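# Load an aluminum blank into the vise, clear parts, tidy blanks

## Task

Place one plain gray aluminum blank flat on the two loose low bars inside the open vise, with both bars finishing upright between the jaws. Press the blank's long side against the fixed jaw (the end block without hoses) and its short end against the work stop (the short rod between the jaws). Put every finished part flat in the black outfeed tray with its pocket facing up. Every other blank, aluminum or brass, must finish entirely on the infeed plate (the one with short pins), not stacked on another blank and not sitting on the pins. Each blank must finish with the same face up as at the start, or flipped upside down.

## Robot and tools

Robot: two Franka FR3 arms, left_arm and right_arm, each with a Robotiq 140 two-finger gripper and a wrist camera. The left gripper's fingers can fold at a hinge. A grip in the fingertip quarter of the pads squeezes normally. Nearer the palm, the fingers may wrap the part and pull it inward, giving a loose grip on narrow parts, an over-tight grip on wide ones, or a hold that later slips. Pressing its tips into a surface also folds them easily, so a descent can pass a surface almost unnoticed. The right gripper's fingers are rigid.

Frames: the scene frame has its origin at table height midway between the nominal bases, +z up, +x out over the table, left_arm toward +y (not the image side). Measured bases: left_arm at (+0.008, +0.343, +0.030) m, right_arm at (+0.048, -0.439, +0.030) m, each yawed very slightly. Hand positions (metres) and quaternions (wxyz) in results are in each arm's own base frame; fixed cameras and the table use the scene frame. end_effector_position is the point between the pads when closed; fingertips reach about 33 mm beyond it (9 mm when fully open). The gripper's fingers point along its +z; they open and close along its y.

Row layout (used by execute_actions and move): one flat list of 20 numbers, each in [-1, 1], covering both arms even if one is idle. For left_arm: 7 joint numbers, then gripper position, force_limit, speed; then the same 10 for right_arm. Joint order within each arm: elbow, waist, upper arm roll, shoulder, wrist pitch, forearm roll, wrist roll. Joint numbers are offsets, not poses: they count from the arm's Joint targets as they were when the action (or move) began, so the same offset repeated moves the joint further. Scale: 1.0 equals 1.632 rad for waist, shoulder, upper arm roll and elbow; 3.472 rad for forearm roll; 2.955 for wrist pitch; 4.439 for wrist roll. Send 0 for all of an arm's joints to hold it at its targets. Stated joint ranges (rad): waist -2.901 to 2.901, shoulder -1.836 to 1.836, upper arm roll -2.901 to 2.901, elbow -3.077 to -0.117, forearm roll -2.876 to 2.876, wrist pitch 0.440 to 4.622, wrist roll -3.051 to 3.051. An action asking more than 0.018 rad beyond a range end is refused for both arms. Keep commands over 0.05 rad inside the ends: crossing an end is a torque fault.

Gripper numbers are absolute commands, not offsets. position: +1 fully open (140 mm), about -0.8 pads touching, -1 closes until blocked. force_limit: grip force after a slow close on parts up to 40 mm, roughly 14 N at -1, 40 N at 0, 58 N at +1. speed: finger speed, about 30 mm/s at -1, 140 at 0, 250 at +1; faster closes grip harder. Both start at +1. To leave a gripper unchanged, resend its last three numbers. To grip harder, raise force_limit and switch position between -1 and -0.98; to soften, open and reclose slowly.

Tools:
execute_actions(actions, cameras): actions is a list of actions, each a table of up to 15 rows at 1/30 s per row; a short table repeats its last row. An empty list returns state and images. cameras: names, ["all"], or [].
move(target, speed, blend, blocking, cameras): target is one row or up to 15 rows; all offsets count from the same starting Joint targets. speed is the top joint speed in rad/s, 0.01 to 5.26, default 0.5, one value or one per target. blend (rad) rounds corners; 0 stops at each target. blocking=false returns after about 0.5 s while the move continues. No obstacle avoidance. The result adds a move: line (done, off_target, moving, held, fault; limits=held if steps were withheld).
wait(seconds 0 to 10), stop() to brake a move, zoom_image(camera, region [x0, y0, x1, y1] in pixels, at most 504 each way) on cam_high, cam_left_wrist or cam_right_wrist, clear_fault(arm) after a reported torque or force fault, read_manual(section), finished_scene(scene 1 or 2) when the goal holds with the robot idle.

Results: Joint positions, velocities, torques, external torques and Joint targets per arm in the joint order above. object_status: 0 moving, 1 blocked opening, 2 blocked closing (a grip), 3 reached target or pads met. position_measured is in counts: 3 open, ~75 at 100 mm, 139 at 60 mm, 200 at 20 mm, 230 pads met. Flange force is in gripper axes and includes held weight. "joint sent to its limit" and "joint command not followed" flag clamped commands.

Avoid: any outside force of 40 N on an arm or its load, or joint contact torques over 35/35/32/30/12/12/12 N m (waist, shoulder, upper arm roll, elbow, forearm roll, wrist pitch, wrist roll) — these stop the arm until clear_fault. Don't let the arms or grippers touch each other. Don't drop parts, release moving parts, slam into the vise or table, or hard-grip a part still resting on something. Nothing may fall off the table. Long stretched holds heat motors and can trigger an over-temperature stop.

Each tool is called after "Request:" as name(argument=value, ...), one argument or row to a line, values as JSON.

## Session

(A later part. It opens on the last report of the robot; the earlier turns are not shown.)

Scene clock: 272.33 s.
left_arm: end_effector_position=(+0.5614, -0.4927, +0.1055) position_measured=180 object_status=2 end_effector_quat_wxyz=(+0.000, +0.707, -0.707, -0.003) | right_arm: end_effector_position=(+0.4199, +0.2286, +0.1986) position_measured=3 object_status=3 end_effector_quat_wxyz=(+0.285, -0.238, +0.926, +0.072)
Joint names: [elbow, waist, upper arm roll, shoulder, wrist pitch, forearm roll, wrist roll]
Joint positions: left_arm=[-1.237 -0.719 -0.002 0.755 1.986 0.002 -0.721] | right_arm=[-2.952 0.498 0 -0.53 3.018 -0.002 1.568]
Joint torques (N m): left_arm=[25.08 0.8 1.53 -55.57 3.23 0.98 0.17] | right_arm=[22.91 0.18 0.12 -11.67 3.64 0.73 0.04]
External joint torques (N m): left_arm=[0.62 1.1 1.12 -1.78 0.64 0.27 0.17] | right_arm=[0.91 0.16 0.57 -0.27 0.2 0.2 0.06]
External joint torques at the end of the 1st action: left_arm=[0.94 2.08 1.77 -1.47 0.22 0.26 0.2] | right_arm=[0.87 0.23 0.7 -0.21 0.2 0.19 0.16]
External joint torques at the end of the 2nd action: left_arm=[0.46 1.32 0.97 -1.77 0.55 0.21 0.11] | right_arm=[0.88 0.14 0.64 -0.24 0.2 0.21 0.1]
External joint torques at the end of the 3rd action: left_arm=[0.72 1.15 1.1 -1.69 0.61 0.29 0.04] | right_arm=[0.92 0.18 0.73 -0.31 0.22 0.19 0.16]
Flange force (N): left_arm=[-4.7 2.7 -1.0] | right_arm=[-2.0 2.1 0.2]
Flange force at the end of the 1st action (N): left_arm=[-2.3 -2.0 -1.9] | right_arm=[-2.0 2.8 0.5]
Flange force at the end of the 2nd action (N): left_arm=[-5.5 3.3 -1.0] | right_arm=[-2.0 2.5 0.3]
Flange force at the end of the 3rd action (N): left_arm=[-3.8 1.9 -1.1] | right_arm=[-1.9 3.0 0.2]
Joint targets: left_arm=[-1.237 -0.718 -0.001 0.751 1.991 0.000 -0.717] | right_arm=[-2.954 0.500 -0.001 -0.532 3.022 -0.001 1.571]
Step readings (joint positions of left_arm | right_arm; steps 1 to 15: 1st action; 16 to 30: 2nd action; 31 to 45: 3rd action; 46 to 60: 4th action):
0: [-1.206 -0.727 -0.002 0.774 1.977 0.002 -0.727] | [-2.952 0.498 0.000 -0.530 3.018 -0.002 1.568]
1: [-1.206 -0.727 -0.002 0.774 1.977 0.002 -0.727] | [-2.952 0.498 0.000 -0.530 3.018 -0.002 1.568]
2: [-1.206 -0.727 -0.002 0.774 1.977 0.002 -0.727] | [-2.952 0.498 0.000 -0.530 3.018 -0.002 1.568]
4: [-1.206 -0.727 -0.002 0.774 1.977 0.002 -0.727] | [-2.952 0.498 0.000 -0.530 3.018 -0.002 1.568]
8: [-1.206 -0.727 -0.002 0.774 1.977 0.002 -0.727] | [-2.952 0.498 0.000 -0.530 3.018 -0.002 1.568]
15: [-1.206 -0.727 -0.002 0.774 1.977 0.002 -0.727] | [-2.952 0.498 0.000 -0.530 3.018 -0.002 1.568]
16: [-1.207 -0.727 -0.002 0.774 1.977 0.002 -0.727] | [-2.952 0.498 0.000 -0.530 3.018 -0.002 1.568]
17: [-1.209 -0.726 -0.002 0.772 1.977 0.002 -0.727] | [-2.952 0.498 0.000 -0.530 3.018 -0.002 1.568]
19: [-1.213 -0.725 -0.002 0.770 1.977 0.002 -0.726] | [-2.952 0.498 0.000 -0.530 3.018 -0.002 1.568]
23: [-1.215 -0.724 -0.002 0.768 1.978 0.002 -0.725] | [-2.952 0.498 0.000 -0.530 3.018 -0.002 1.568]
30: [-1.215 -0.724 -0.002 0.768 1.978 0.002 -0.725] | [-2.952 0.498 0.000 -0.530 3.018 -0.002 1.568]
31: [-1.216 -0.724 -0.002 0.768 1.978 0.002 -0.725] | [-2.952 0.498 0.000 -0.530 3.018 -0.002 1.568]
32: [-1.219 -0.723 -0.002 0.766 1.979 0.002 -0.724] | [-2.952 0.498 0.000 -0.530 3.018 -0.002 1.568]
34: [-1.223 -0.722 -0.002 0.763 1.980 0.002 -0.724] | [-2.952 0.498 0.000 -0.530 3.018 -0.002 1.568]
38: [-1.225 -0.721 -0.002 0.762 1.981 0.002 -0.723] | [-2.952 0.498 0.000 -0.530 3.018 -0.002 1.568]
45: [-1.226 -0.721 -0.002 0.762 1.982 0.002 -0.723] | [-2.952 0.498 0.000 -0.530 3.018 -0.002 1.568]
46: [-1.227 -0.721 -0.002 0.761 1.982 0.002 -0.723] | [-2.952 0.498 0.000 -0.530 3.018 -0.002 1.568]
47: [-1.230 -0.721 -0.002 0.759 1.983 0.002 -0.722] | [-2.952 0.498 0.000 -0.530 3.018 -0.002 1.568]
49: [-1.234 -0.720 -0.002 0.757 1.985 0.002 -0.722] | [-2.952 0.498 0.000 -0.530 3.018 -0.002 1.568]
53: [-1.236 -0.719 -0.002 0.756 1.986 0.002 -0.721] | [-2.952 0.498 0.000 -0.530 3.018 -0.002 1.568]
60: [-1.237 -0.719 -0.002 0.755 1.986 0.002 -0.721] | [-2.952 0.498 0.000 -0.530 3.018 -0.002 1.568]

Request:
execute_actions(
  actions=[
    [[-0.00502,0.00089,0,-0.00289,0.00118,0,0.00033,-1,-0.5,-1,0,0,0,0,0,0,0,1,1,1]],
    [[-0.00502,0.00089,0,-0.00289,0.00118,0,0.00033,-1,-0.5,-1,0,0,0,0,0,0,0,1,1,1]],
    [[-0.00502,0.00089,0,-0.00289,0.00118,0,0.00033,-1,-0.5,-1,0,0,0,0,0,0,0,1,1,1]],
  ],
  cameras=["cam_left_wrist","cam_right_wrist"],
)

Request:
zoom_image(
  camera="cam_left_wrist",
  region=[360, 130, 600, 470],
)

Request:
zoom_image(
  camera="cam_right_wrist",
  region=[400, 90, 620, 270],
)

Scene clock: 277.67 s.
left_arm: end_effector_position=(+0.5612, -0.4882, +0.1056) position_measured=180 object_status=2 end_effector_quat_wxyz=(+0.000, +0.707, -0.708, -0.003) | right_arm: end_effector_position=(+0.4199, +0.2286, +0.1986) position_measured=3 object_status=3 end_effector_quat_wxyz=(+0.285, -0.238, +0.926, +0.072)
Joint names: [elbow, waist, upper arm roll, shoulder, wrist pitch, forearm roll, wrist roll]
Joint positions: left_arm=[-1.261 -0.715 -0.002 0.741 1.998 0.002 -0.716] | right_arm=[-2.952 0.498 0 -0.53 3.018 -0.002 1.568]
Joint torques (N m): left_arm=[24.97 0.69 1.13 -55.17 3.14 0.77 0.15] | right_arm=[22.89 0.18 0.15 -11.63 3.65 0.73 0.15]
External joint torques (N m): left_arm=[0.63 1.19 0.87 -1.85 0.55 0.08 0.15] | right_arm=[0.9 0.17 0.63 -0.25 0.2 0.19 0.16]
External joint torques at the end of the 1st action: left_arm=[0.66 0.71 0.85 -1.94 0.6 0.24 0.17] | right_arm=[0.83 0.13 0.71 -0.34 0.2 0.19 0.09]
External joint torques at the end of the 2nd action: left_arm=[0.39 1.07 0.77 -1.45 0.53 0.13 0.17] | right_arm=[0.92 0.27 0.65 -0.35 0.21 0.19 0.12]
Flange force (N): left_arm=[-4.6 2.5 -1.3] | right_arm=[-2.0 2.7 0.3]
Flange force at the end of the 1st action (N): left_arm=[-4.4 3.2 -1.3] | right_arm=[-1.6 2.7 -0.2]
Flange force at the end of the 2nd action (N): left_arm=[-4.5 2.6 -0.7] | right_arm=[-1.9 2.6 -0.1]
Joint targets: left_arm=[-1.261 -0.713 -0.001 0.737 2.001 0.000 -0.712] | right_arm=[-2.954 0.500 -0.001 -0.532 3.022 -0.001 1.571]
Step readings (joint positions of left_arm | right_arm; steps 1 to 15: 1st action; 16 to 30: 2nd action; 31 to 45: 3rd action):
0: [-1.237 -0.719 -0.002 0.755 1.986 0.002 -0.721] | [-2.952 0.498 0.000 -0.530 3.018 -0.002 1.568]
1: [-1.238 -0.719 -0.002 0.755 1.987 0.002 -0.720] | [-2.952 0.498 0.000 -0.530 3.018 -0.002 1.568]
2: [-1.240 -0.719 -0.002 0.754 1.988 0.002 -0.720] | [-2.952 0.498 0.000 -0.530 3.018 -0.002 1.568]
4: [-1.243 -0.719 -0.002 0.752 1.989 0.002 -0.720] | [-2.952 0.498 0.000 -0.530 3.018 -0.002 1.568]
8: [-1.245 -0.718 -0.002 0.751 1.990 0.002 -0.719] | [-2.952 0.498 0.000 -0.530 3.018 -0.002 1.568]
15: [-1.245 -0.718 -0.002 0.751 1.990 0.002 -0.719] | [-2.952 0.498 0.000 -0.530 3.018 -0.002 1.568]
16: [-1.246 -0.718 -0.002 0.750 1.991 0.002 -0.719] | [-2.952 0.498 0.000 -0.530 3.018 -0.002 1.568]
17: [-1.248 -0.718 -0.002 0.749 1.991 0.002 -0.719] | [-2.952 0.498 0.000 -0.530 3.018 -0.002 1.568]
19: [-1.251 -0.717 -0.002 0.747 1.992 0.002 -0.718] | [-2.952 0.498 0.000 -0.530 3.018 -0.002 1.568]
23: [-1.253 -0.716 -0.002 0.746 1.993 0.002 -0.718] | [-2.952 0.498 0.000 -0.530 3.018 -0.002 1.568]
30: [-1.253 -0.716 -0.002 0.746 1.994 0.002 -0.718] | [-2.952 0.498 0.000 -0.530 3.018 -0.002 1.568]
31: [-1.254 -0.716 -0.002 0.746 1.994 0.002 -0.717] | [-2.952 0.498 0.000 -0.530 3.018 -0.002 1.568]
32: [-1.256 -0.716 -0.002 0.744 1.995 0.002 -0.717] | [-2.952 0.498 0.000 -0.530 3.018 -0.002 1.568]
34: [-1.259 -0.716 -0.002 0.743 1.996 0.002 -0.717] | [-2.952 0.498 0.000 -0.530 3.018 -0.002 1.568]
38: [-1.261 -0.715 -0.002 0.741 1.997 0.002 -0.716] | [-2.952 0.498 0.000 -0.530 3.018 -0.002 1.568]
45: [-1.261 -0.715 -0.002 0.741 1.997 0.002 -0.716] | [-2.952 0.498 0.000 -0.530 3.018 -0.002 1.568]
camera_calibration:
cam_left_wrist: T_world_to_cam=[[-0.999987, 0.00207263, 0.00468014, 0.56867], [0.00354883, 0.939643, 0.342138, 0.428724], [-0.00368854, 0.34215, -0.939638, 0.411184], [0, 0, 0, 1]] pos_world=[0.568658, -0.544713, 0.23702]
cam_right_wrist: T_world_to_cam=[[-0.490213, 0.871397, -0.0189261, 0.01983], [0.499619, 0.298726, 0.813108, -0.435504], [0.714193, 0.38914, -0.581805, -0.137715], [0, 0, 0, 1]] pos_world=[0.325662, 0.166407, 0.274364]
Images, in order (width x height): cam_left_wrist 896x504, cam_right_wrist 896x504.

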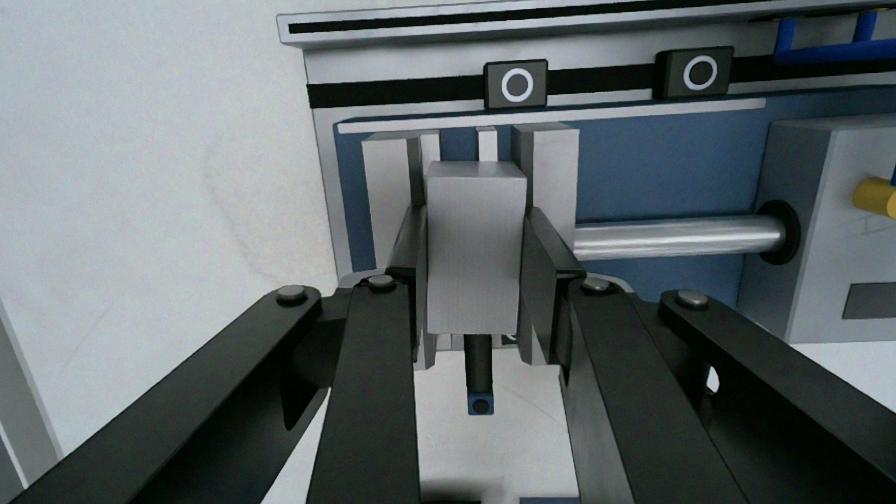

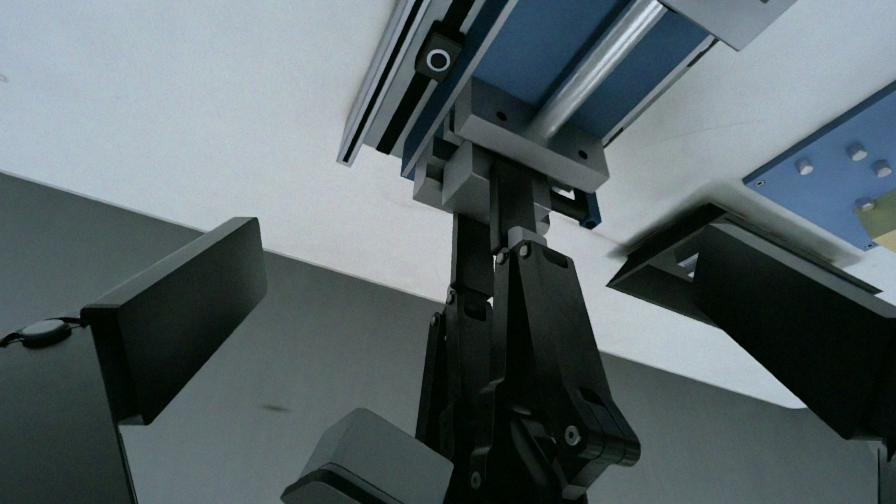

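Scaled by 1.482 from the camera's 896x504 image, which has a finer 1280x720 frame.

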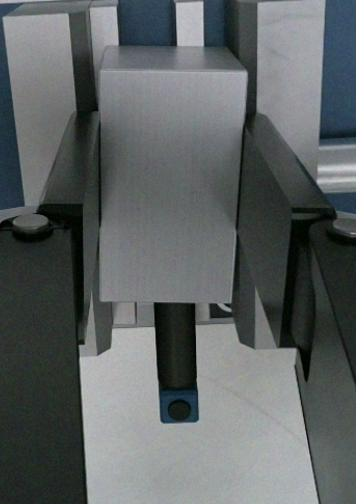

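Scaled by 2.291 from the camera's 896x504 image, which has a finer 1280x720 frame.

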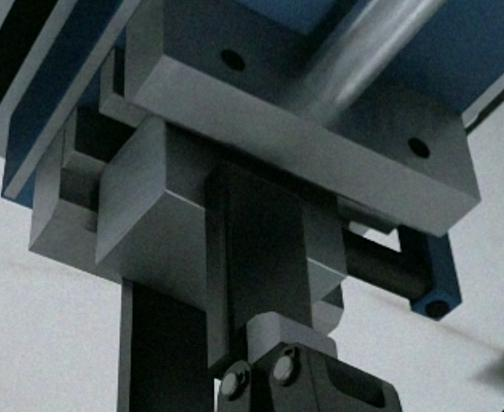

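Request:
execute_actions(
  actions=[
    [[-0.003346,0.000594,0,-0.001924,0.000785,0,0.000219,-1,-0.5,-1,0,0,0,0,0,0,0,1,1,1]],
    [[-0.003346,0.000594,0,-0.001924,0.000785,0,0.000219,-1,-0.5,-1,0,0,0,0,0,0,0,1,1,1]],
    [[-0.003346,0.000594,0,-0.001924,0.000785,0,0.000219,-1,-0.5,-1,0,0,0,0,0,0,0,1,1,1]],
    [[-0.003346,0.000594,0,-0.001924,0.000785,0,0.000219,-1,-0.5,-1,0,0,0,0,0,0,0,1,1,1]],
  ],
)

Scene clock: 282.80 s.
left_arm: end_effector_position=(+0.5608, -0.4842, +0.1056) position_measured=180 object_status=2 end_effector_quat_wxyz=(+0.000, +0.707, -0.708, -0.002) | right_arm: end_effector_position=(+0.4199, +0.2286, +0.1986) position_measured=3 object_status=3 end_effector_quat_wxyz=(+0.285, -0.238, +0.926, +0.072)
Joint names: [elbow, waist, upper arm roll, shoulder, wrist pitch, forearm roll, wrist roll]
Joint positions: left_arm=[-1.283 -0.711 -0.002 0.729 2.007 0.002 -0.712] | right_arm=[-2.952 0.498 0 -0.53 3.018 -0.002 1.568]
Joint torques (N m): left_arm=[24.93 0.76 1.13 -54.8 3.12 0.8 0.16] | right_arm=[22.91 0.16 0.19 -11.67 3.66 0.74 0.09]
External joint torques (N m): left_arm=[0.47 1.25 0.87 -1.51 0.51 0.1 0.16] | right_arm=[0.86 0.15 0.66 -0.27 0.21 0.2 0.11]
External joint torques at the end of the 1st action: left_arm=[0.57 0.7 0.51 -1.65 0.53 0.07 0.15] | right_arm=[0.82 0.12 0.69 -0.15 0.17 0.19 0.1]
External joint torques at the end of the 2nd action: left_arm=[0.52 1.08 0.74 -1.8 0.54 0.08 0.14] | right_arm=[0.91 0.14 0.65 -0.22 0.2 0.18 0.06]
External joint torques at the end of the 3rd action: left_arm=[0.45 0.86 0.63 -1.54 0.52 0.07 0.15] | right_arm=[0.89 0.17 0.58 -0.35 0.21 0.21 0.11]
Flange force (N): left_arm=[-4.3 2.1 -0.9] | right_arm=[-1.8 2.6 0.2]
Flange force at the end of the 1st action (N): left_arm=[-3.7 2.5 -1.1] | right_arm=[-2.0 2.7 0.6]
Flange force at the end of the 2nd action (N): left_arm=[-4.7 3.0 -1.2] | right_arm=[-2.1 2.4 0.5]
Flange force at the end of the 3rd action (N): left_arm=[-4.1 2.7 -0.9] | right_arm=[-1.8 2.3 -0.2]
Joint targets: left_arm=[-1.283 -0.710 -0.001 0.724 2.010 0.000 -0.708] | right_arm=[-2.954 0.500 -0.001 -0.532 3.022 -0.001 1.571]
Step readings (joint positions of left_arm | right_arm; steps 1 to 15: 1st action; 16 to 30: 2nd action; 31 to 45: 3rd action; 46 to 60: 4th action):
0: [-1.262 -0.715 -0.002 0.741 1.998 0.002 -0.716] | [-2.952 0.498 0.000 -0.530 3.018 -0.002 1.568]
1: [-1.262 -0.715 -0.002 0.741 1.998 0.002 -0.716] | [-2.952 0.498 0.000 -0.530 3.018 -0.002 1.568]
2: [-1.264 -0.715 -0.002 0.740 1.998 0.002 -0.716] | [-2.952 0.498 0.000 -0.530 3.018 -0.002 1.568]
4: [-1.265 -0.714 -0.002 0.739 1.999 0.002 -0.715] | [-2.952 0.498 0.000 -0.530 3.018 -0.002 1.568]
8: [-1.267 -0.714 -0.002 0.738 2.000 0.002 -0.715] | [-2.952 0.498 0.000 -0.530 3.018 -0.002 1.568]
15: [-1.267 -0.714 -0.002 0.738 2.000 0.002 -0.715] | [-2.952 0.498 0.000 -0.530 3.018 -0.002 1.568]
16: [-1.267 -0.714 -0.002 0.738 2.000 0.002 -0.715] | [-2.952 0.498 0.000 -0.530 3.018 -0.002 1.568]
17: [-1.269 -0.714 -0.002 0.737 2.001 0.002 -0.715] | [-2.952 0.498 0.000 -0.530 3.018 -0.002 1.568]
19: [-1.271 -0.714 -0.002 0.736 2.001 0.002 -0.714] | [-2.952 0.498 0.000 -0.530 3.018 -0.002 1.568]
23: [-1.272 -0.713 -0.002 0.735 2.002 0.002 -0.714] | [-2.952 0.498 0.000 -0.530 3.018 -0.002 1.568]
30: [-1.272 -0.713 -0.002 0.735 2.002 0.002 -0.714] | [-2.952 0.498 0.000 -0.530 3.018 -0.002 1.568]
31: [-1.273 -0.713 -0.002 0.735 2.003 0.002 -0.714] | [-2.952 0.498 0.000 -0.530 3.018 -0.002 1.568]
32: [-1.274 -0.713 -0.002 0.734 2.003 0.002 -0.714] | [-2.952 0.498 0.000 -0.530 3.018 -0.002 1.568]
34: [-1.276 -0.713 -0.002 0.733 2.004 0.002 -0.713] | [-2.952 0.498 0.000 -0.530 3.018 -0.002 1.568]
38: [-1.278 -0.712 -0.002 0.732 2.004 0.002 -0.713] | [-2.952 0.498 0.000 -0.530 3.018 -0.002 1.568]
45: [-1.278 -0.712 -0.002 0.732 2.005 0.002 -0.713] | [-2.952 0.498 0.000 -0.530 3.018 -0.002 1.568]
46: [-1.278 -0.712 -0.002 0.732 2.005 0.002 -0.713] | [-2.952 0.498 0.000 -0.530 3.018 -0.002 1.568]
47: [-1.280 -0.712 -0.002 0.731 2.005 0.002 -0.713] | [-2.952 0.498 0.000 -0.530 3.018 -0.002 1.568]
49: [-1.282 -0.712 -0.002 0.729 2.006 0.002 -0.712] | [-2.952 0.498 0.000 -0.530 3.018 -0.002 1.568]
53: [-1.283 -0.711 -0.002 0.729 2.007 0.002 -0.712] | [-2.952 0.498 0.000 -0.530 3.018 -0.002 1.568]
60: [-1.283 -0.711 -0.002 0.729 2.007 0.002 -0.712] | [-2.952 0.498 0.000 -0.530 3.018 -0.002 1.568]

Request:
execute_actions(
  actions=[
    [[-0.003346,0.000594,0,-0.001924,0.000785,0,0.000219,-1,-0.5,-1,0,0,0,0,0,0,0,1,1,1]],
    [[-0.003346,0.000594,0,-0.001924,0.000785,0,0.000219,-1,-0.5,-1,0,0,0,0,0,0,0,1,1,1]],
    [[-0.003346,0.000594,0,-0.001924,0.000785,0,0.000219,-1,-0.5,-1,0,0,0,0,0,0,0,1,1,1]],
    [[-0.003346,0.000594,0,-0.001924,0.000785,0,0.000219,-1,-0.5,-1,0,0,0,0,0,0,0,1,1,1]],
  ],
  cameras=["cam_left_wrist","cam_right_wrist","cam_high"],
)

Request:
zoom_image(
  camera="cam_left_wrist",
  region=[400, 300, 560, 430],
)

Request:
zoom_image(
  camera="cam_right_wrist",
  region=[480, 110, 620, 270],
)

Request:
zoom_image(
  camera="cam_high",
  region=[360, 230, 450, 345],
)

Scene clock: 289.27 s.
left_arm: end_effector_position=(+0.5603, -0.4803, +0.1056) position_measured=180 object_status=2 end_effector_quat_wxyz=(+0.000, +0.707, -0.708, -0.002) | right_arm: end_effector_position=(+0.4199, +0.2286, +0.1986) position_measured=3 object_status=3 end_effector_quat_wxyz=(+0.285, -0.238, +0.926, +0.072)
Joint names: [elbow, waist, upper arm roll, shoulder, wrist pitch, forearm roll, wrist roll]
Joint positions: left_arm=[-1.305 -0.708 -0.002 0.716 2.017 0.002 -0.708] | right_arm=[-2.952 0.498 0 -0.53 3.018 -0.002 1.568]
Joint torques (N m): left_arm=[24.75 0.96 1.26 -54.47 3.05 0.88 0.09] | right_arm=[22.95 0.18 0.14 -11.64 3.65 0.74 0.05]
External joint torques (N m): left_arm=[0.29 1.26 0.88 -1.43 0.43 0.18 0.09] | right_arm=[0.96 0.17 0.61 -0.27 0.2 0.2 0.07]
External joint torques at the end of the 1st action: left_arm=[0.35 0.94 0.67 -1.55 0.51 0.1 0.1] | right_arm=[0.85 0.2 0.69 -0.27 0.2 0.2 0.1]
External joint torques at the end of the 2nd action: left_arm=[0.32 0.81 0.52 -1.33 0.48 0.08 0.12] | right_arm=[0.9 0.15 0.66 -0.18 0.21 0.2 0.12]
External joint torques at the end of the 3rd action: left_arm=[0.48 1.12 0.77 -1.59 0.53 0.1 0.15] | right_arm=[0.98 0.23 0.7 -0.37 0.22 0.17 0.08]
Flange force (N): left_arm=[-4.6 2.6 -0.8] | right_arm=[-2.1 2.3 0.3]
Flange force at the end of the 1st action (N): left_arm=[-4.5 3.1 -0.8] | right_arm=[-1.8 2.7 0.2]
Flange force at the end of the 2nd action (N): left_arm=[-3.9 2.7 -0.7] | right_arm=[-2.1 2.7 0.7]
Flange force at the end of the 3rd action (N): left_arm=[-4.3 2.4 -1.0] | right_arm=[-2.0 2.6 -0.1]
Joint targets: left_arm=[-1.305 -0.706 -0.001 0.712 2.020 0.000 -0.704] | right_arm=[-2.954 0.500 -0.001 -0.532 3.022 -0.001 1.571]
Step readings (joint positions of left_arm | right_arm; steps 1 to 15: 1st action; 16 to 30: 2nd action; 31 to 45: 3rd action; 46 to 60: 4th action):
0: [-1.283 -0.711 -0.002 0.729 2.007 0.002 -0.712] | [-2.952 0.498 0.000 -0.530 3.018 -0.002 1.568]
1: [-1.284 -0.711 -0.002 0.728 2.007 0.002 -0.712] | [-2.952 0.498 0.000 -0.530 3.018 -0.002 1.568]
2: [-1.285 -0.711 -0.002 0.727 2.008 0.002 -0.711] | [-2.952 0.498 0.000 -0.530 3.018 -0.002 1.568]
4: [-1.287 -0.711 -0.002 0.726 2.008 0.002 -0.711] | [-2.952 0.498 0.000 -0.530 3.018 -0.002 1.568]
8: [-1.288 -0.710 -0.002 0.726 2.009 0.002 -0.711] | [-2.952 0.498 0.000 -0.530 3.018 -0.002 1.568]
15: [-1.289 -0.710 -0.002 0.725 2.009 0.002 -0.711] | [-2.952 0.498 0.000 -0.530 3.018 -0.002 1.568]
16: [-1.289 -0.710 -0.002 0.725 2.010 0.002 -0.711] | [-2.952 0.498 0.000 -0.530 3.018 -0.002 1.568]
17: [-1.291 -0.710 -0.002 0.724 2.010 0.002 -0.711] | [-2.952 0.498 0.000 -0.530 3.018 -0.002 1.568]
19: [-1.293 -0.710 -0.002 0.723 2.011 0.002 -0.710] | [-2.952 0.498 0.000 -0.530 3.018 -0.002 1.568]
23: [-1.294 -0.709 -0.002 0.722 2.011 0.002 -0.710] | [-2.952 0.498 0.000 -0.530 3.018 -0.002 1.568]
30: [-1.294 -0.709 -0.002 0.722 2.012 0.002 -0.710] | [-2.952 0.498 0.000 -0.530 3.018 -0.002 1.568]
31: [-1.295 -0.709 -0.002 0.722 2.012 0.002 -0.710] | [-2.952 0.498 0.000 -0.530 3.018 -0.002 1.568]
32: [-1.296 -0.709 -0.002 0.721 2.012 0.002 -0.710] | [-2.952 0.498 0.000 -0.530 3.018 -0.002 1.568]
34: [-1.298 -0.709 -0.002 0.720 2.013 0.002 -0.710] | [-2.952 0.498 0.000 -0.530 3.018 -0.002 1.568]
38: [-1.299 -0.708 -0.002 0.719 2.014 0.002 -0.709] | [-2.952 0.498 0.000 -0.530 3.018 -0.002 1.568]
45: [-1.300 -0.708 -0.002 0.719 2.014 0.002 -0.709] | [-2.952 0.498 0.000 -0.530 3.018 -0.002 1.568]
46: [-1.300 -0.708 -0.002 0.719 2.014 0.002 -0.709] | [-2.952 0.498 0.000 -0.530 3.018 -0.002 1.568]
47: [-1.302 -0.708 -0.002 0.718 2.015 0.002 -0.709] | [-2.952 0.498 0.000 -0.530 3.018 -0.002 1.568]
49: [-1.303 -0.708 -0.002 0.717 2.015 0.002 -0.709] | [-2.952 0.498 0.000 -0.530 3.018 -0.002 1.568]
53: [-1.305 -0.708 -0.002 0.716 2.016 0.002 -0.708] | [-2.952 0.498 0.000 -0.530 3.018 -0.002 1.568]
60: [-1.305 -0.708 -0.002 0.716 2.017 0.002 -0.708] | [-2.952 0.498 0.000 -0.530 3.018 -0.002 1.568]
camera_calibration:
cam_left_wrist: T_world_to_cam=[[-0.999989, 0.00244064, 0.00396002, 0.568023], [0.00364632, 0.93987, 0.341514, 0.421391], [-0.00288839, 0.341525, -0.939868, 0.407803], [0, 0, 0, 1]] pos_world=[0.567659, -0.536714, 0.23712]
cam_right_wrist: T_world_to_cam=[[-0.490213, 0.871397, -0.0189261, 0.01983], [0.499619, 0.298726, 0.813108, -0.435504], [0.714193, 0.38914, -0.581805, -0.137715], [0, 0, 0, 1]] pos_world=[0.325662, 0.166407, 0.274364]

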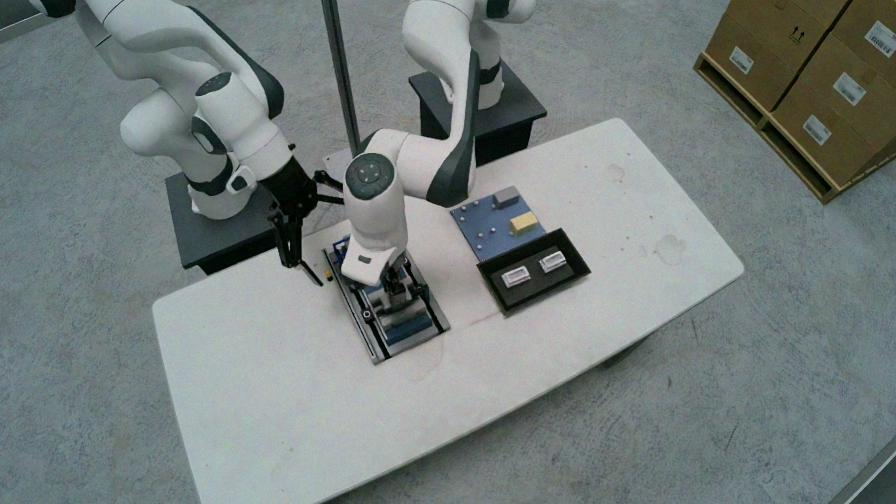

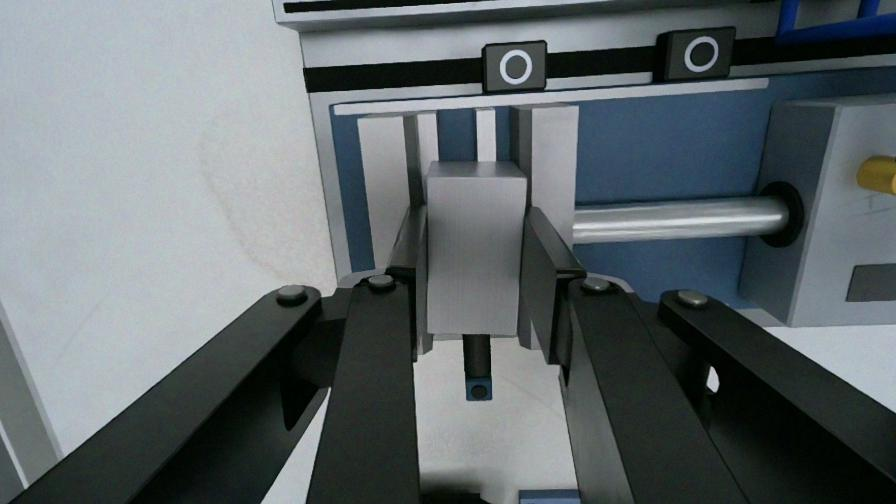

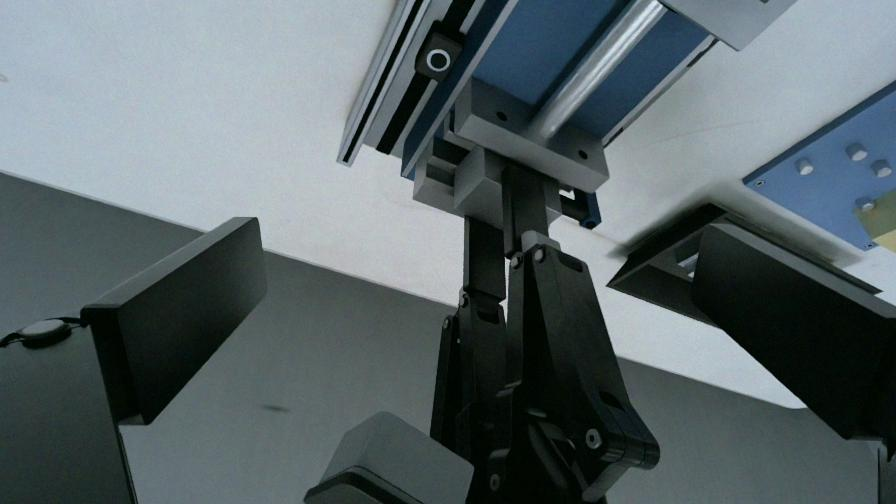

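Scaled by 3.150 from the camera's 896x504 image, which has a finer 1280x720 frame.

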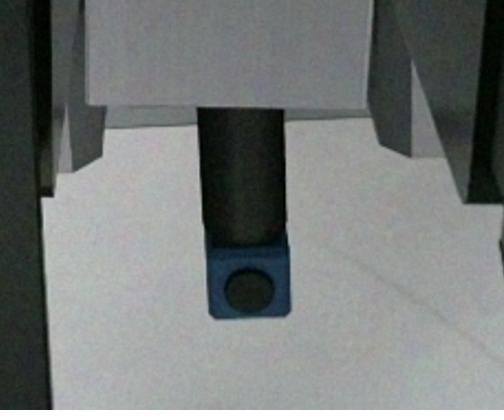

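Scaled by 3.150 from the camera's 896x504 image, which has a finer 1280x720 frame.

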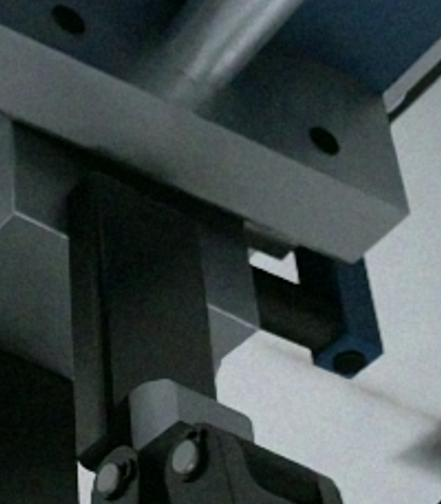

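Scaled by 4.383 from the camera's 896x504 image, which has a finer 1280x720 frame.

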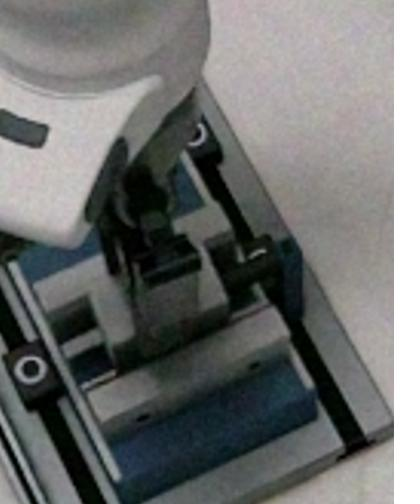

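Request:
execute_actions(
  actions=[
    [[-0.003346,0.000594,0,-0.001924,0.000785,0,0.000219,-1,-0.5,-1,0,0,0,0,0,0,0,1,1,1]],
    [[-0.003346,0.000594,0,-0.001924,0.000785,0,0.000219,-1,-0.5,-1,0,0,0,0,0,0,0,1,1,1]],
    [[-0.003346,0.000594,0,-0.001924,0.000785,0,0.000219,-1,-0.5,-1,0,0,0,0,0,0,0,1,1,1]],
  ],
  cameras=["cam_left_wrist","cam_right_wrist"],
)

Request:
zoom_image(
  camera="cam_right_wrist",
  region=[480, 110, 620, 270],
)

Scene clock: 303.40 s.
left_arm: end_effector_position=(+0.5600, -0.4799, +0.1061) position_measured=180 object_status=2 end_effector_quat_wxyz=(+0.000, +0.706, -0.708, +0.001) | right_arm: end_effector_position=(+0.4199, +0.2286, +0.1986) position_measured=3 object_status=3 end_effector_quat_wxyz=(+0.285, -0.238, +0.926, +0.072)
Joint names: [elbow, waist, upper arm roll, shoulder, wrist pitch, forearm roll, wrist roll]
Joint positions: left_arm=[-1.321 -0.707 -0.002 0.707 2.029 0.001 -0.705] | right_arm=[-2.952 0.498 0 -0.53 3.018 -0.002 1.568]
Joint torques (N m): left_arm=[24.16 2.5 2.33 -54.43 2.29 1.11 0.14] | right_arm=[22.89 0.21 0.2 -11.64 3.65 0.74 0.07]
External joint torques (N m): left_arm=[-0.24 2.74 1.92 -1.65 -0.34 0.41 0.14] | right_arm=[0.92 0.2 0.66 -0.28 0.21 0.21 0.08]
External joint torques at the end of the 1st action: left_arm=[0 1.98 1.88 -1.48 0.14 0.27 0.18] | right_arm=[0.82 0.17 0.7 -0.22 0.21 0.19 0.13]
External joint torques at the end of the 2nd action: left_arm=[0.12 2.55 1.89 -1.94 -0.08 0.32 0.16] | right_arm=[0.92 0.16 0.73 -0.18 0.19 0.17 0.1]
Flange force (N): left_arm=[-7.6 3.0 -2.1] | right_arm=[-2.0 2.5 0.2]
Flange force at the end of the 1st action (N): left_arm=[-6.4 2.9 -1.2] | right_arm=[-1.8 2.8 0.4]
Flange force at the end of the 2nd action (N): left_arm=[-7.1 2.7 -2.2] | right_arm=[-2.2 2.8 0.6]
Joint targets: left_arm=[-1.322 -0.703 -0.001 0.702 2.027 0.000 -0.701] | right_arm=[-2.954 0.500 -0.001 -0.532 3.022 -0.001 1.571]
Step readings (joint positions of left_arm | right_arm; steps 1 to 15: 1st action; 16 to 30: 2nd action; 31 to 45: 3rd action):
0: [-1.305 -0.708 -0.002 0.716 2.017 0.002 -0.708] | [-2.952 0.498 0.000 -0.530 3.018 -0.002 1.568]
1: [-1.305 -0.708 -0.002 0.716 2.017 0.002 -0.708] | [-2.952 0.498 0.000 -0.530 3.018 -0.002 1.568]
2: [-1.307 -0.708 -0.002 0.715 2.018 0.002 -0.708] | [-2.952 0.498 0.000 -0.530 3.018 -0.002 1.568]
4: [-1.309 -0.708 -0.002 0.714 2.020 0.002 -0.708] | [-2.952 0.498 0.000 -0.530 3.018 -0.002 1.568]
8: [-1.310 -0.708 -0.002 0.713 2.021 0.002 -0.707] | [-2.952 0.498 0.000 -0.530 3.018 -0.002 1.568]
15: [-1.310 -0.708 -0.002 0.713 2.021 0.002 -0.707] | [-2.952 0.498 0.000 -0.530 3.018 -0.002 1.568]
16: [-1.311 -0.708 -0.002 0.713 2.021 0.002 -0.707] | [-2.952 0.498 0.000 -0.530 3.018 -0.002 1.568]
17: [-1.312 -0.708 -0.002 0.712 2.022 0.002 -0.707] | [-2.952 0.498 0.000 -0.530 3.018 -0.002 1.568]
19: [-1.314 -0.708 -0.002 0.711 2.024 0.002 -0.707] | [-2.952 0.498 0.000 -0.530 3.018 -0.002 1.568]
23: [-1.315 -0.708 -0.002 0.710 2.025 0.002 -0.707] | [-2.952 0.498 0.000 -0.530 3.018 -0.002 1.568]
30: [-1.315 -0.708 -0.002 0.710 2.025 0.002 -0.706] | [-2.952 0.498 0.000 -0.530 3.018 -0.002 1.568]
31: [-1.316 -0.708 -0.002 0.710 2.025 0.002 -0.706] | [-2.952 0.498 0.000 -0.530 3.018 -0.002 1.568]
32: [-1.317 -0.707 -0.002 0.709 2.026 0.001 -0.706] | [-2.952 0.498 0.000 -0.530 3.018 -0.002 1.568]
34: [-1.319 -0.707 -0.002 0.708 2.027 0.001 -0.706] | [-2.952 0.498 0.000 -0.530 3.018 -0.002 1.568]
38: [-1.320 -0.707 -0.002 0.707 2.028 0.001 -0.706] | [-2.952 0.498 0.000 -0.530 3.018 -0.002 1.568]
45: [-1.320 -0.707 -0.002 0.707 2.029 0.001 -0.705] | [-2.952 0.498 0.000 -0.530 3.018 -0.002 1.568]
camera_calibration:
cam_left_wrist: T_world_to_cam=[[-0.99999, 0.00452891, -0.0000898085, 0.569105], [0.00423279, 0.941299, 0.337547, 0.421564], [0.00161326, 0.337543, -0.941309, 0.403874], [0, 0, 0, 1]] pos_world=[0.566663, -0.53572, 0.237924]
cam_right_wrist: T_world_to_cam=[[-0.490213, 0.871397, -0.0189261, 0.01983], [0.499619, 0.298726, 0.813108, -0.435504], [0.714193, 0.38914, -0.581805, -0.137715], [0, 0, 0, 1]] pos_world=[0.325662, 0.166407, 0.274364]
Images, in order (width x height): cam_left_wrist 896x504, cam_right_wrist 896x504.

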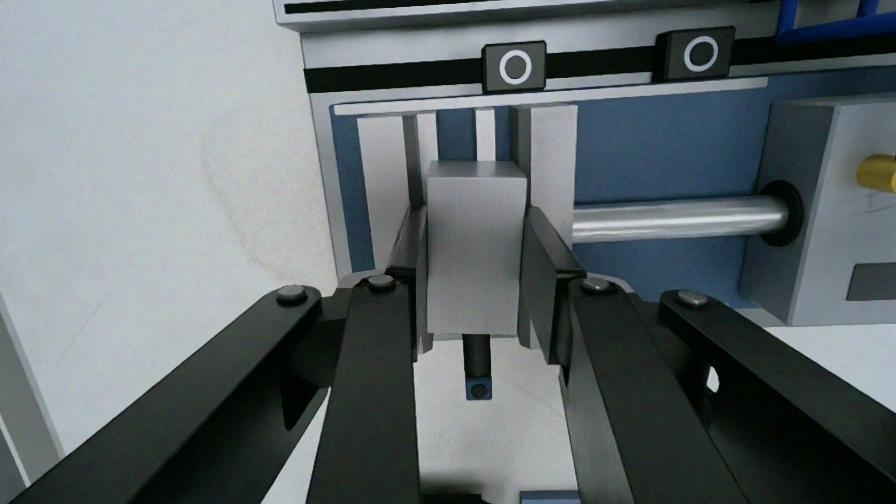

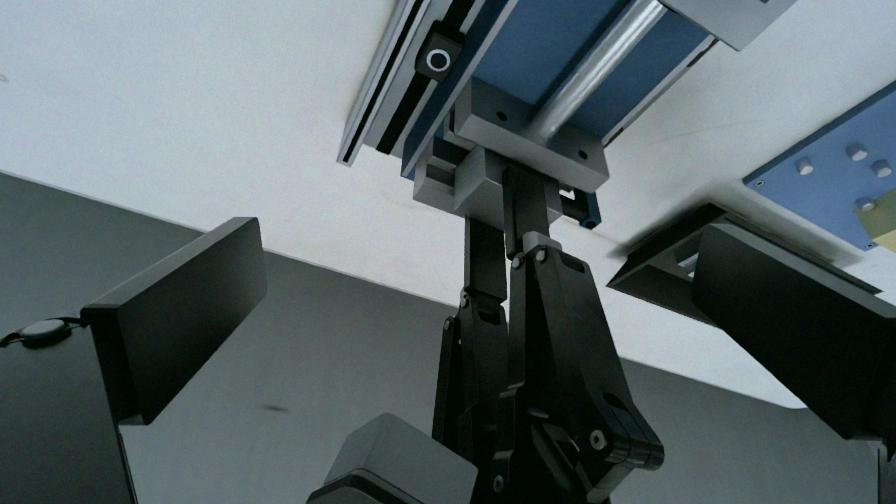

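Scaled by 3.150 from the camera's 896x504 image, which has a finer 1280x720 frame.

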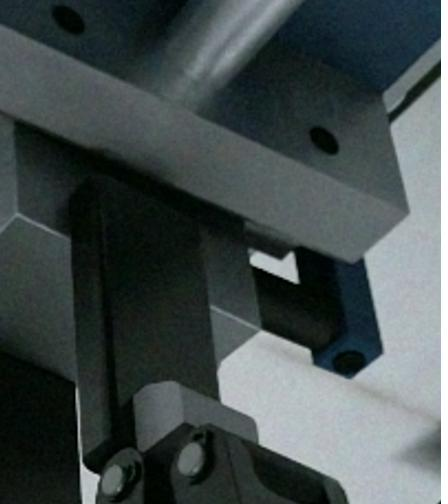

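Request:
execute_actions(
  actions=[
    [[0.00837,-0.00149,0,0.00481,-0.00196,0,-0.00055,-1,-0.5,-1,0,0,0,0,0,0,0,1,1,1]],
    [[0.01105,0.00162,0,0.00636,-0.00259,0,0.00059,-1,-0.5,-1,0,0,0,0,0,0,0,1,1,1]],
    [[0.00368,0.00054,0,0.00212,-0.00086,0,0.0002,-1,-0.5,-1,0,0,0,0,0,0,0,1,1,1]],
    [[0.00368,0.00054,0,0.00212,-0.00086,0,0.0002,-1,-0.5,-1,0,0,0,0,0,0,0,1,1,1]],
  ],
)

Scene clock: 309.03 s.
left_arm: end_effector_position=(+0.5611, -0.4810, +0.1056) position_measured=180 object_status=2 end_effector_quat_wxyz=(+0.001, +0.706, -0.708, -0.005) | right_arm: end_effector_position=(+0.4199, +0.2286, +0.1986) position_measured=3 object_status=3 end_effector_quat_wxyz=(+0.285, -0.238, +0.926, +0.072)
Joint names: [elbow, waist, upper arm roll, shoulder, wrist pitch, forearm roll, wrist roll]
Joint positions: left_arm=[-1.283 -0.706 -0.003 0.728 2 0 -0.705] | right_arm=[-2.952 0.498 0 -0.53 3.018 -0.002 1.568]
Joint torques (N m): left_arm=[27.01 3.06 2.89 -53.87 4.04 1.4 0.23] | right_arm=[23 0.22 0.18 -11.72 3.65 0.72 0.1]
External joint torques (N m): left_arm=[2.58 3.19 2.41 -0.58 1.45 0.7 0.23] | right_arm=[1.03 0.21 0.66 -0.35 0.21 0.18 0.11]
External joint torques at the end of the 1st action: left_arm=[1.65 0.86 0.71 -0.93 0.16 0.1 0.02] | right_arm=[0.97 0.06 0.68 -0.27 0.22 0.19 0.12]
External joint torques at the end of the 2nd action: left_arm=[2.36 2.87 2.14 -1.19 0.82 0.52 0.14] | right_arm=[0.85 0.11 0.64 -0.16 0.2 0.2 0.11]
External joint torques at the end of the 3rd action: left_arm=[2.39 3.16 2.27 -0.75 1.11 0.6 0.22] | right_arm=[0.95 0.12 0.68 -0.2 0.19 0.19 0.07]
Flange force (N): left_arm=[3.9 -11.7 -0.4] | right_arm=[-2.2 2.6 0.0]
Flange force at the end of the 1st action (N): left_arm=[3.6 -6.1 -2.3] | right_arm=[-2.1 2.7 0.3]
Flange force at the end of the 2nd action (N): left_arm=[2.8 -9.5 -2.0] | right_arm=[-2.0 2.5 0.7]
Flange force at the end of the 3rd action (N): left_arm=[3.3 -10.8 -1.0] | right_arm=[-2.3 2.6 0.6]
Joint targets: left_arm=[-1.278 -0.701 -0.001 0.728 2.008 0.000 -0.700] | right_arm=[-2.954 0.500 -0.001 -0.532 3.022 -0.001 1.571]
Step readings (joint positions of left_arm | right_arm; steps 1 to 15: 1st action; 16 to 30: 2nd action; 31 to 45: 3rd action; 46 to 60: 4th action):
0: [-1.321 -0.707 -0.002 0.707 2.029 0.001 -0.705] | [-2.952 0.498 0.000 -0.530 3.018 -0.002 1.568]
1: [-1.320 -0.707 -0.002 0.707 2.029 0.001 -0.705] | [-2.952 0.498 0.000 -0.530 3.018 -0.002 1.568]
2: [-1.317 -0.707 -0.002 0.708 2.027 0.001 -0.705] | [-2.952 0.498 0.000 -0.530 3.018 -0.002 1.568]
4: [-1.314 -0.707 -0.002 0.710 2.025 0.001 -0.705] | [-2.952 0.498 0.000 -0.530 3.018 -0.002 1.568]
8: [-1.312 -0.707 -0.002 0.711 2.023 0.001 -0.705] | [-2.952 0.498 0.000 -0.530 3.018 -0.002 1.568]
15: [-1.311 -0.707 -0.002 0.711 2.022 0.001 -0.705] | [-2.952 0.498 0.000 -0.530 3.018 -0.002 1.568]
16: [-1.310 -0.707 -0.002 0.712 2.021 0.001 -0.705] | [-2.952 0.498 0.000 -0.530 3.018 -0.002 1.568]
17: [-1.305 -0.707 -0.002 0.715 2.018 0.001 -0.705] | [-2.952 0.498 0.000 -0.530 3.018 -0.002 1.568]
19: [-1.299 -0.707 -0.002 0.719 2.014 0.001 -0.705] | [-2.952 0.498 0.000 -0.530 3.018 -0.002 1.568]
23: [-1.295 -0.707 -0.002 0.721 2.011 0.001 -0.705] | [-2.952 0.498 0.000 -0.530 3.018 -0.002 1.568]
30: [-1.294 -0.707 -0.002 0.722 2.010 0.001 -0.705] | [-2.952 0.498 0.000 -0.530 3.018 -0.002 1.568]
31: [-1.294 -0.707 -0.002 0.722 2.009 0.001 -0.705] | [-2.952 0.498 0.000 -0.530 3.018 -0.002 1.568]
32: [-1.292 -0.707 -0.002 0.723 2.008 0.001 -0.705] | [-2.952 0.498 0.000 -0.530 3.018 -0.002 1.568]
34: [-1.290 -0.707 -0.002 0.724 2.007 0.001 -0.705] | [-2.952 0.498 0.000 -0.530 3.018 -0.002 1.568]
38: [-1.289 -0.707 -0.002 0.725 2.005 0.000 -0.705] | [-2.952 0.498 0.000 -0.530 3.018 -0.002 1.568]
45: [-1.288 -0.707 -0.002 0.725 2.005 0.000 -0.705] | [-2.952 0.498 0.000 -0.530 3.018 -0.002 1.568]
46: [-1.288 -0.706 -0.002 0.725 2.005 0.000 -0.705] | [-2.952 0.498 0.000 -0.530 3.018 -0.002 1.568]
47: [-1.286 -0.706 -0.003 0.726 2.003 0.000 -0.705] | [-2.952 0.498 0.000 -0.530 3.018 -0.002 1.568]
49: [-1.284 -0.706 -0.003 0.727 2.002 0.000 -0.705] | [-2.952 0.498 0.000 -0.530 3.018 -0.002 1.568]
53: [-1.283 -0.706 -0.003 0.728 2.001 0.000 -0.705] | [-2.952 0.498 0.000 -0.530 3.018 -0.002 1.568]
60: [-1.283 -0.706 -0.003 0.728 2.000 0.000 -0.705] | [-2.952 0.498 0.000 -0.530 3.018 -0.002 1.568]

Request:
wait(
  seconds=0,
  cameras=["cam_left_wrist","cam_right_wrist","cam_high"],
)

Request:
zoom_image(
  camera="cam_left_wrist",
  region=[340, 80, 600, 240],
)

Request:
zoom_image(
  camera="cam_right_wrist",
  region=[400, 110, 520, 230],
)

Request:
zoom_image(
  camera="cam_high",
  region=[370, 270, 440, 340],
)

Scene clock: 321.83 s.
left_arm: end_effector_position=(+0.5611, -0.4810, +0.1056) position_measured=180 object_status=2 end_effector_quat_wxyz=(+0.001, +0.706, -0.708, -0.005) | right_arm: end_effector_position=(+0.4199, +0.2286, +0.1986) position_measured=3 object_status=3 end_effector_quat_wxyz=(+0.285, -0.238, +0.926, +0.072)
Joint names: [elbow, waist, upper arm roll, shoulder, wrist pitch, forearm roll, wrist roll]
Joint positions: left_arm=[-1.283 -0.706 -0.003 0.728 2 0 -0.705] | right_arm=[-2.952 0.498 0 -0.53 3.018 -0.002 1.568]
Joint torques (N m): left_arm=[26.99 3.14 2.89 -53.89 4.05 1.42 0.21] | right_arm=[23.07 0.2 0.24 -11.68 3.64 0.73 0.03]
External joint torques (N m): left_arm=[2.58 3.44 2.52 -0.68 1.46 0.72 0.21] | right_arm=[1 0.19 0.7 -0.25 0.18 0.19 0.05]
Flange force (N): left_arm=[3.5 -11.5 -0.5] | right_arm=[-2.3 2.6 0.3]
Joint targets: left_arm=[-1.278 -0.701 -0.001 0.728 2.008 0.000 -0.700] | right_arm=[-2.954 0.500 -0.001 -0.532 3.022 -0.001 1.571]
Tool commands: left_gripper/position=-1.0 left_gripper/force_limit=-0.5 left_gripper/speed=-1.0 right_gripper/position=+1.0 right_gripper/force_limit=+1.0 right_gripper/speed=+1.0
camera_calibration:
cam_left_wrist: T_world_to_cam=[[-0.999941, 0.00356441, 0.0102269, 0.568701], [0.00686238, 0.939062, 0.343679, 0.419607], [-0.00837871, 0.343729, -0.939032, 0.412075], [0, 0, 0, 1]] pos_world=[0.569241, -0.537706, 0.236925]
cam_right_wrist: T_world_to_cam=[[-0.490213, 0.871397, -0.0189261, 0.01983], [0.499619, 0.298726, 0.813108, -0.435504], [0.714193, 0.38914, -0.581805, -0.137715], [0, 0, 0, 1]] pos_world=[0.325662, 0.166407, 0.274364]

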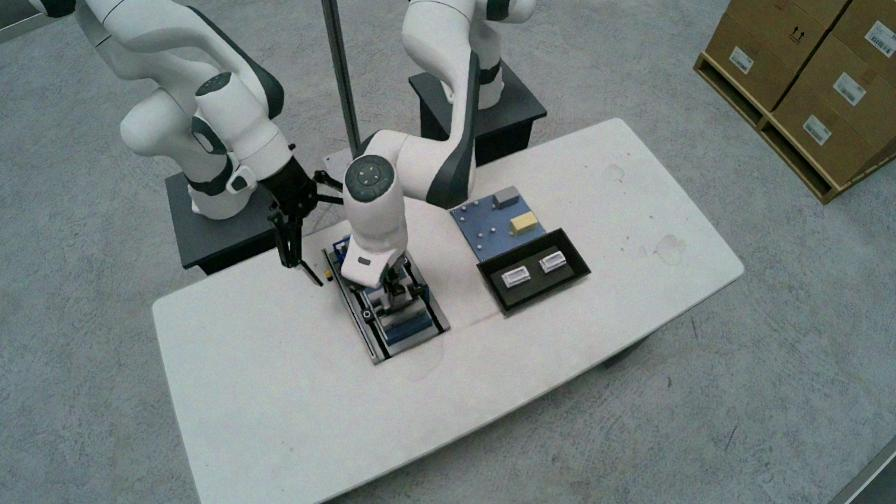

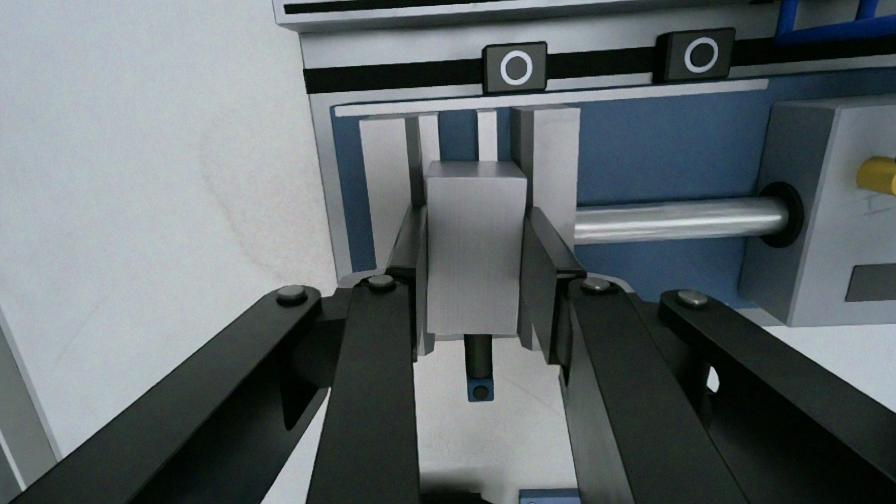

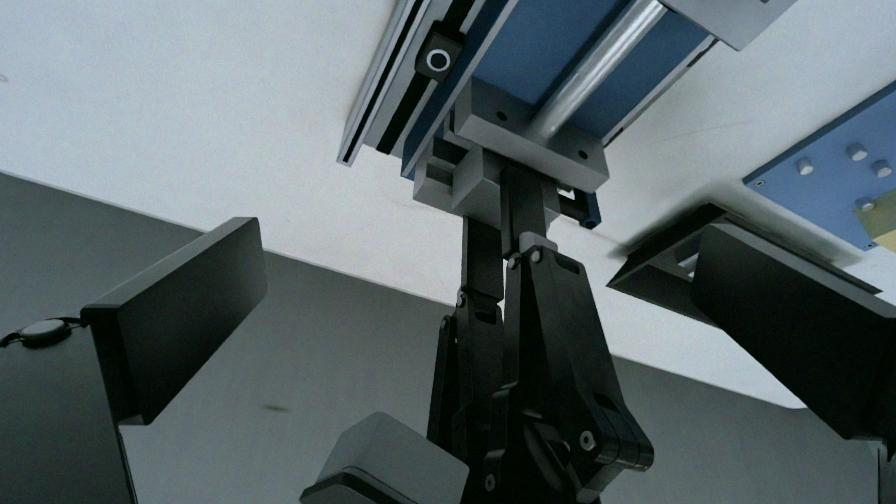

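Scaled by 1.938 from the camera's 896x504 image, which has a finer 1280x720 frame.

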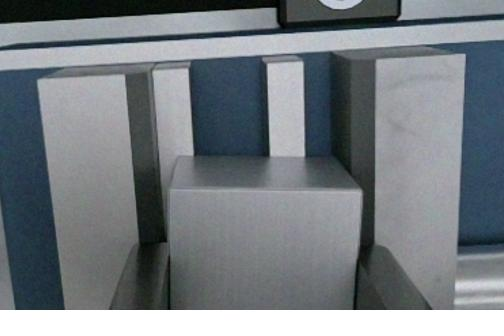

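Scaled by 4.200 from the camera's 896x504 image, which has a finer 1280x720 frame.

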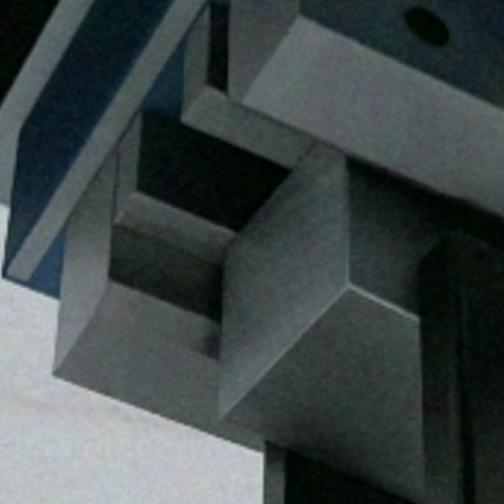

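Scaled by 7.200 from the camera's 896x504 image, which has a finer 1280x720 frame.

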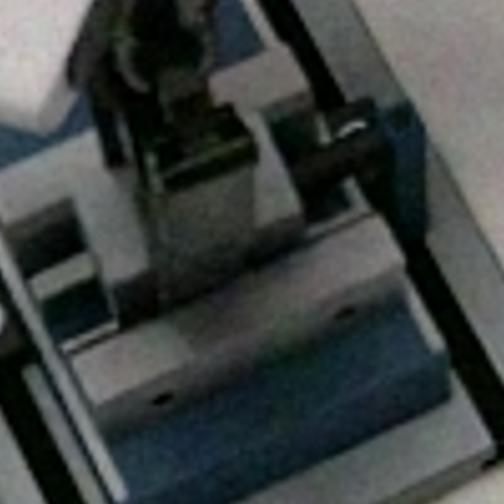

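Request:
zoom_image(
  camera="cam_right_wrist",
  region=[424, 136, 494, 216],
)

Scaled by 6.300 from the camera's 896x504 image, which has a finer 1280x720 frame.

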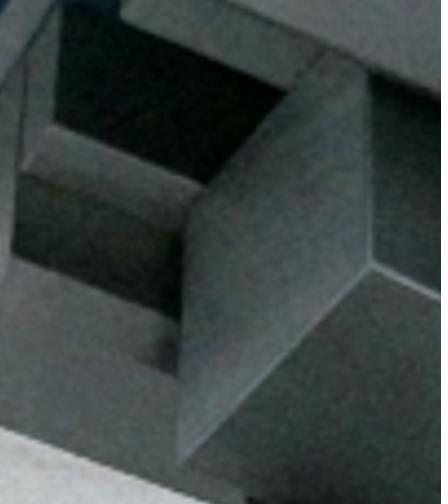

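Request:
move(
  target=[
    [-0.009,-0.0014,0,-0.0052,0.0012,0,-0.0002,-1,-0.5,-1,0,0,0,0,0,0,0,1,1,1],
    [0.0793,-0.0025,0,-0.0386,-0.0658,0,-0.0009,-1,-0.5,-1,0,0,0,0,0,0,0,1,1,1],
    [0.0793,0.0984,0,-0.0386,-0.0658,0,0.036,-1,-0.5,-1,0,0,0,0,0,0,0,1,1,1],
    [-0.3463,0.0984,0,-0.1801,0.0911,0,0.036,-1,-0.5,-1,0,0,0,0,0,0,0,1,1,1],
    [-0.3561,0.0984,0,-0.1308,0.1238,0,0.036,-1,-0.5,-1,0,0,0,0,0,0,0,1,1,1],
  ],
  speed=[0.1,0.2,0.4,0.5,0.15],
  blend=[0.003,0.03,0.05,0.03,0],
  cameras=["cam_left_wrist","cam_high"],
)

Scene clock: 358.03 s.
left_arm: end_effector_position=(+0.5487, -0.3277, +0.0283) position_measured=180 object_status=2 end_effector_quat_wxyz=(+0.001, +0.709, -0.705, -0.003) | right_arm: end_effector_position=(+0.4199, +0.2286, +0.1986) position_measured=3 object_status=3 end_effector_quat_wxyz=(+0.285, -0.238, +0.926, +0.072)
Joint names: [elbow, waist, upper arm roll, shoulder, wrist pitch, forearm roll, wrist roll]
Joint positions: left_arm=[-1.86 -0.539 0.001 0.516 2.37 0 -0.543] | right_arm=[-2.952 0.498 0 -0.53 3.018 -0.002 1.568]
Joint velocities: left_arm=[0.002 0 0.001 0 0.004 0 0.001] | right_arm=[within noise]
Joint torques (N m): left_arm=[22.53 0.19 0.68 -46.61 3.06 0.61 0.14] | right_arm=[22.95 0.21 0.15 -11.63 3.66 0.74 0.12]
External joint torques (N m): left_arm=[0.88 0.28 0.28 -1.1 0.47 0.07 0.14] | right_arm=[0.92 0.22 0.63 -0.2 0.21 0.2 0.13]
Flange force (N): left_arm=[-0.5 -0.5 -1.1] | right_arm=[-2.1 2.6 0.6]
Joint targets: left_arm=[-1.859 -0.540 -0.001 0.514 2.374 0.000 -0.540] | right_arm=[-2.954 0.500 -0.001 -0.532 3.022 -0.001 1.571]
move: done
camera_calibration:
cam_left_wrist: T_world_to_cam=[[-0.999971, -0.0039787, 0.00643074, 0.554196], [-0.00154076, 0.939756, 0.341841, 0.307206], [-0.00740341, 0.341822, -0.939736, 0.285616], [0, 0, 0, 1]] pos_world=[0.556768, -0.384123, 0.159824]
Images, in order (width x height): cam_high 896x504, cam_left_wrist 896x504.

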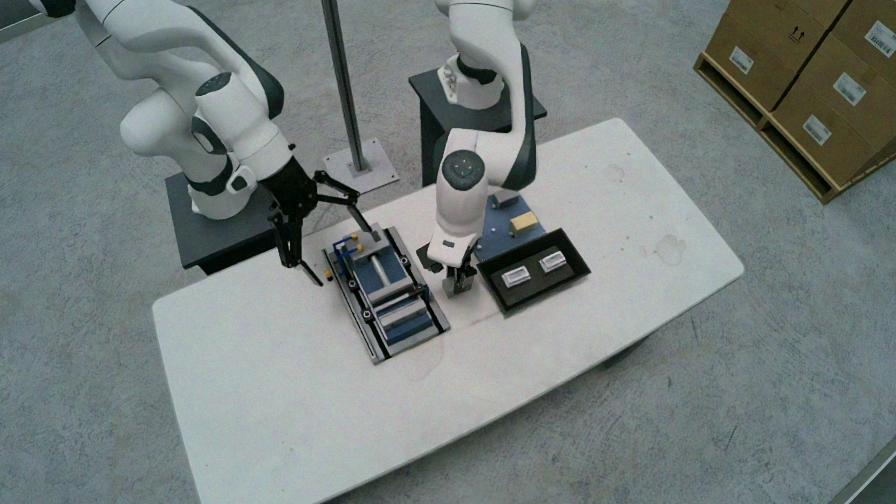

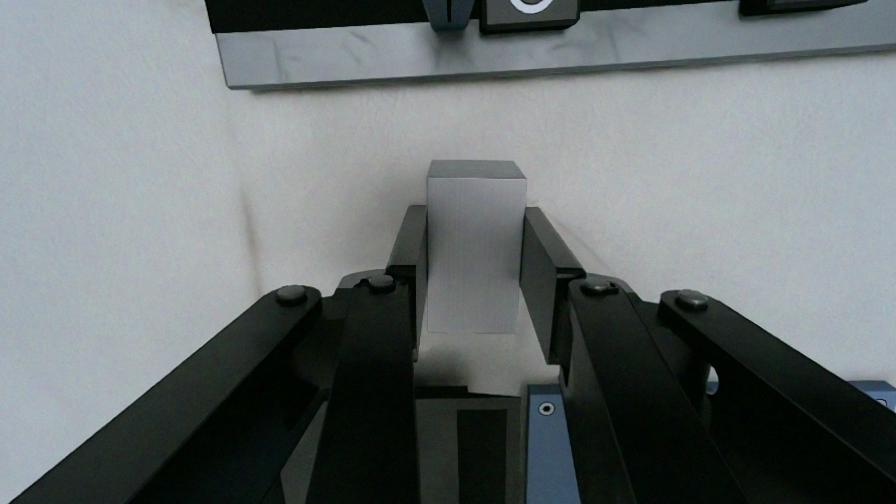

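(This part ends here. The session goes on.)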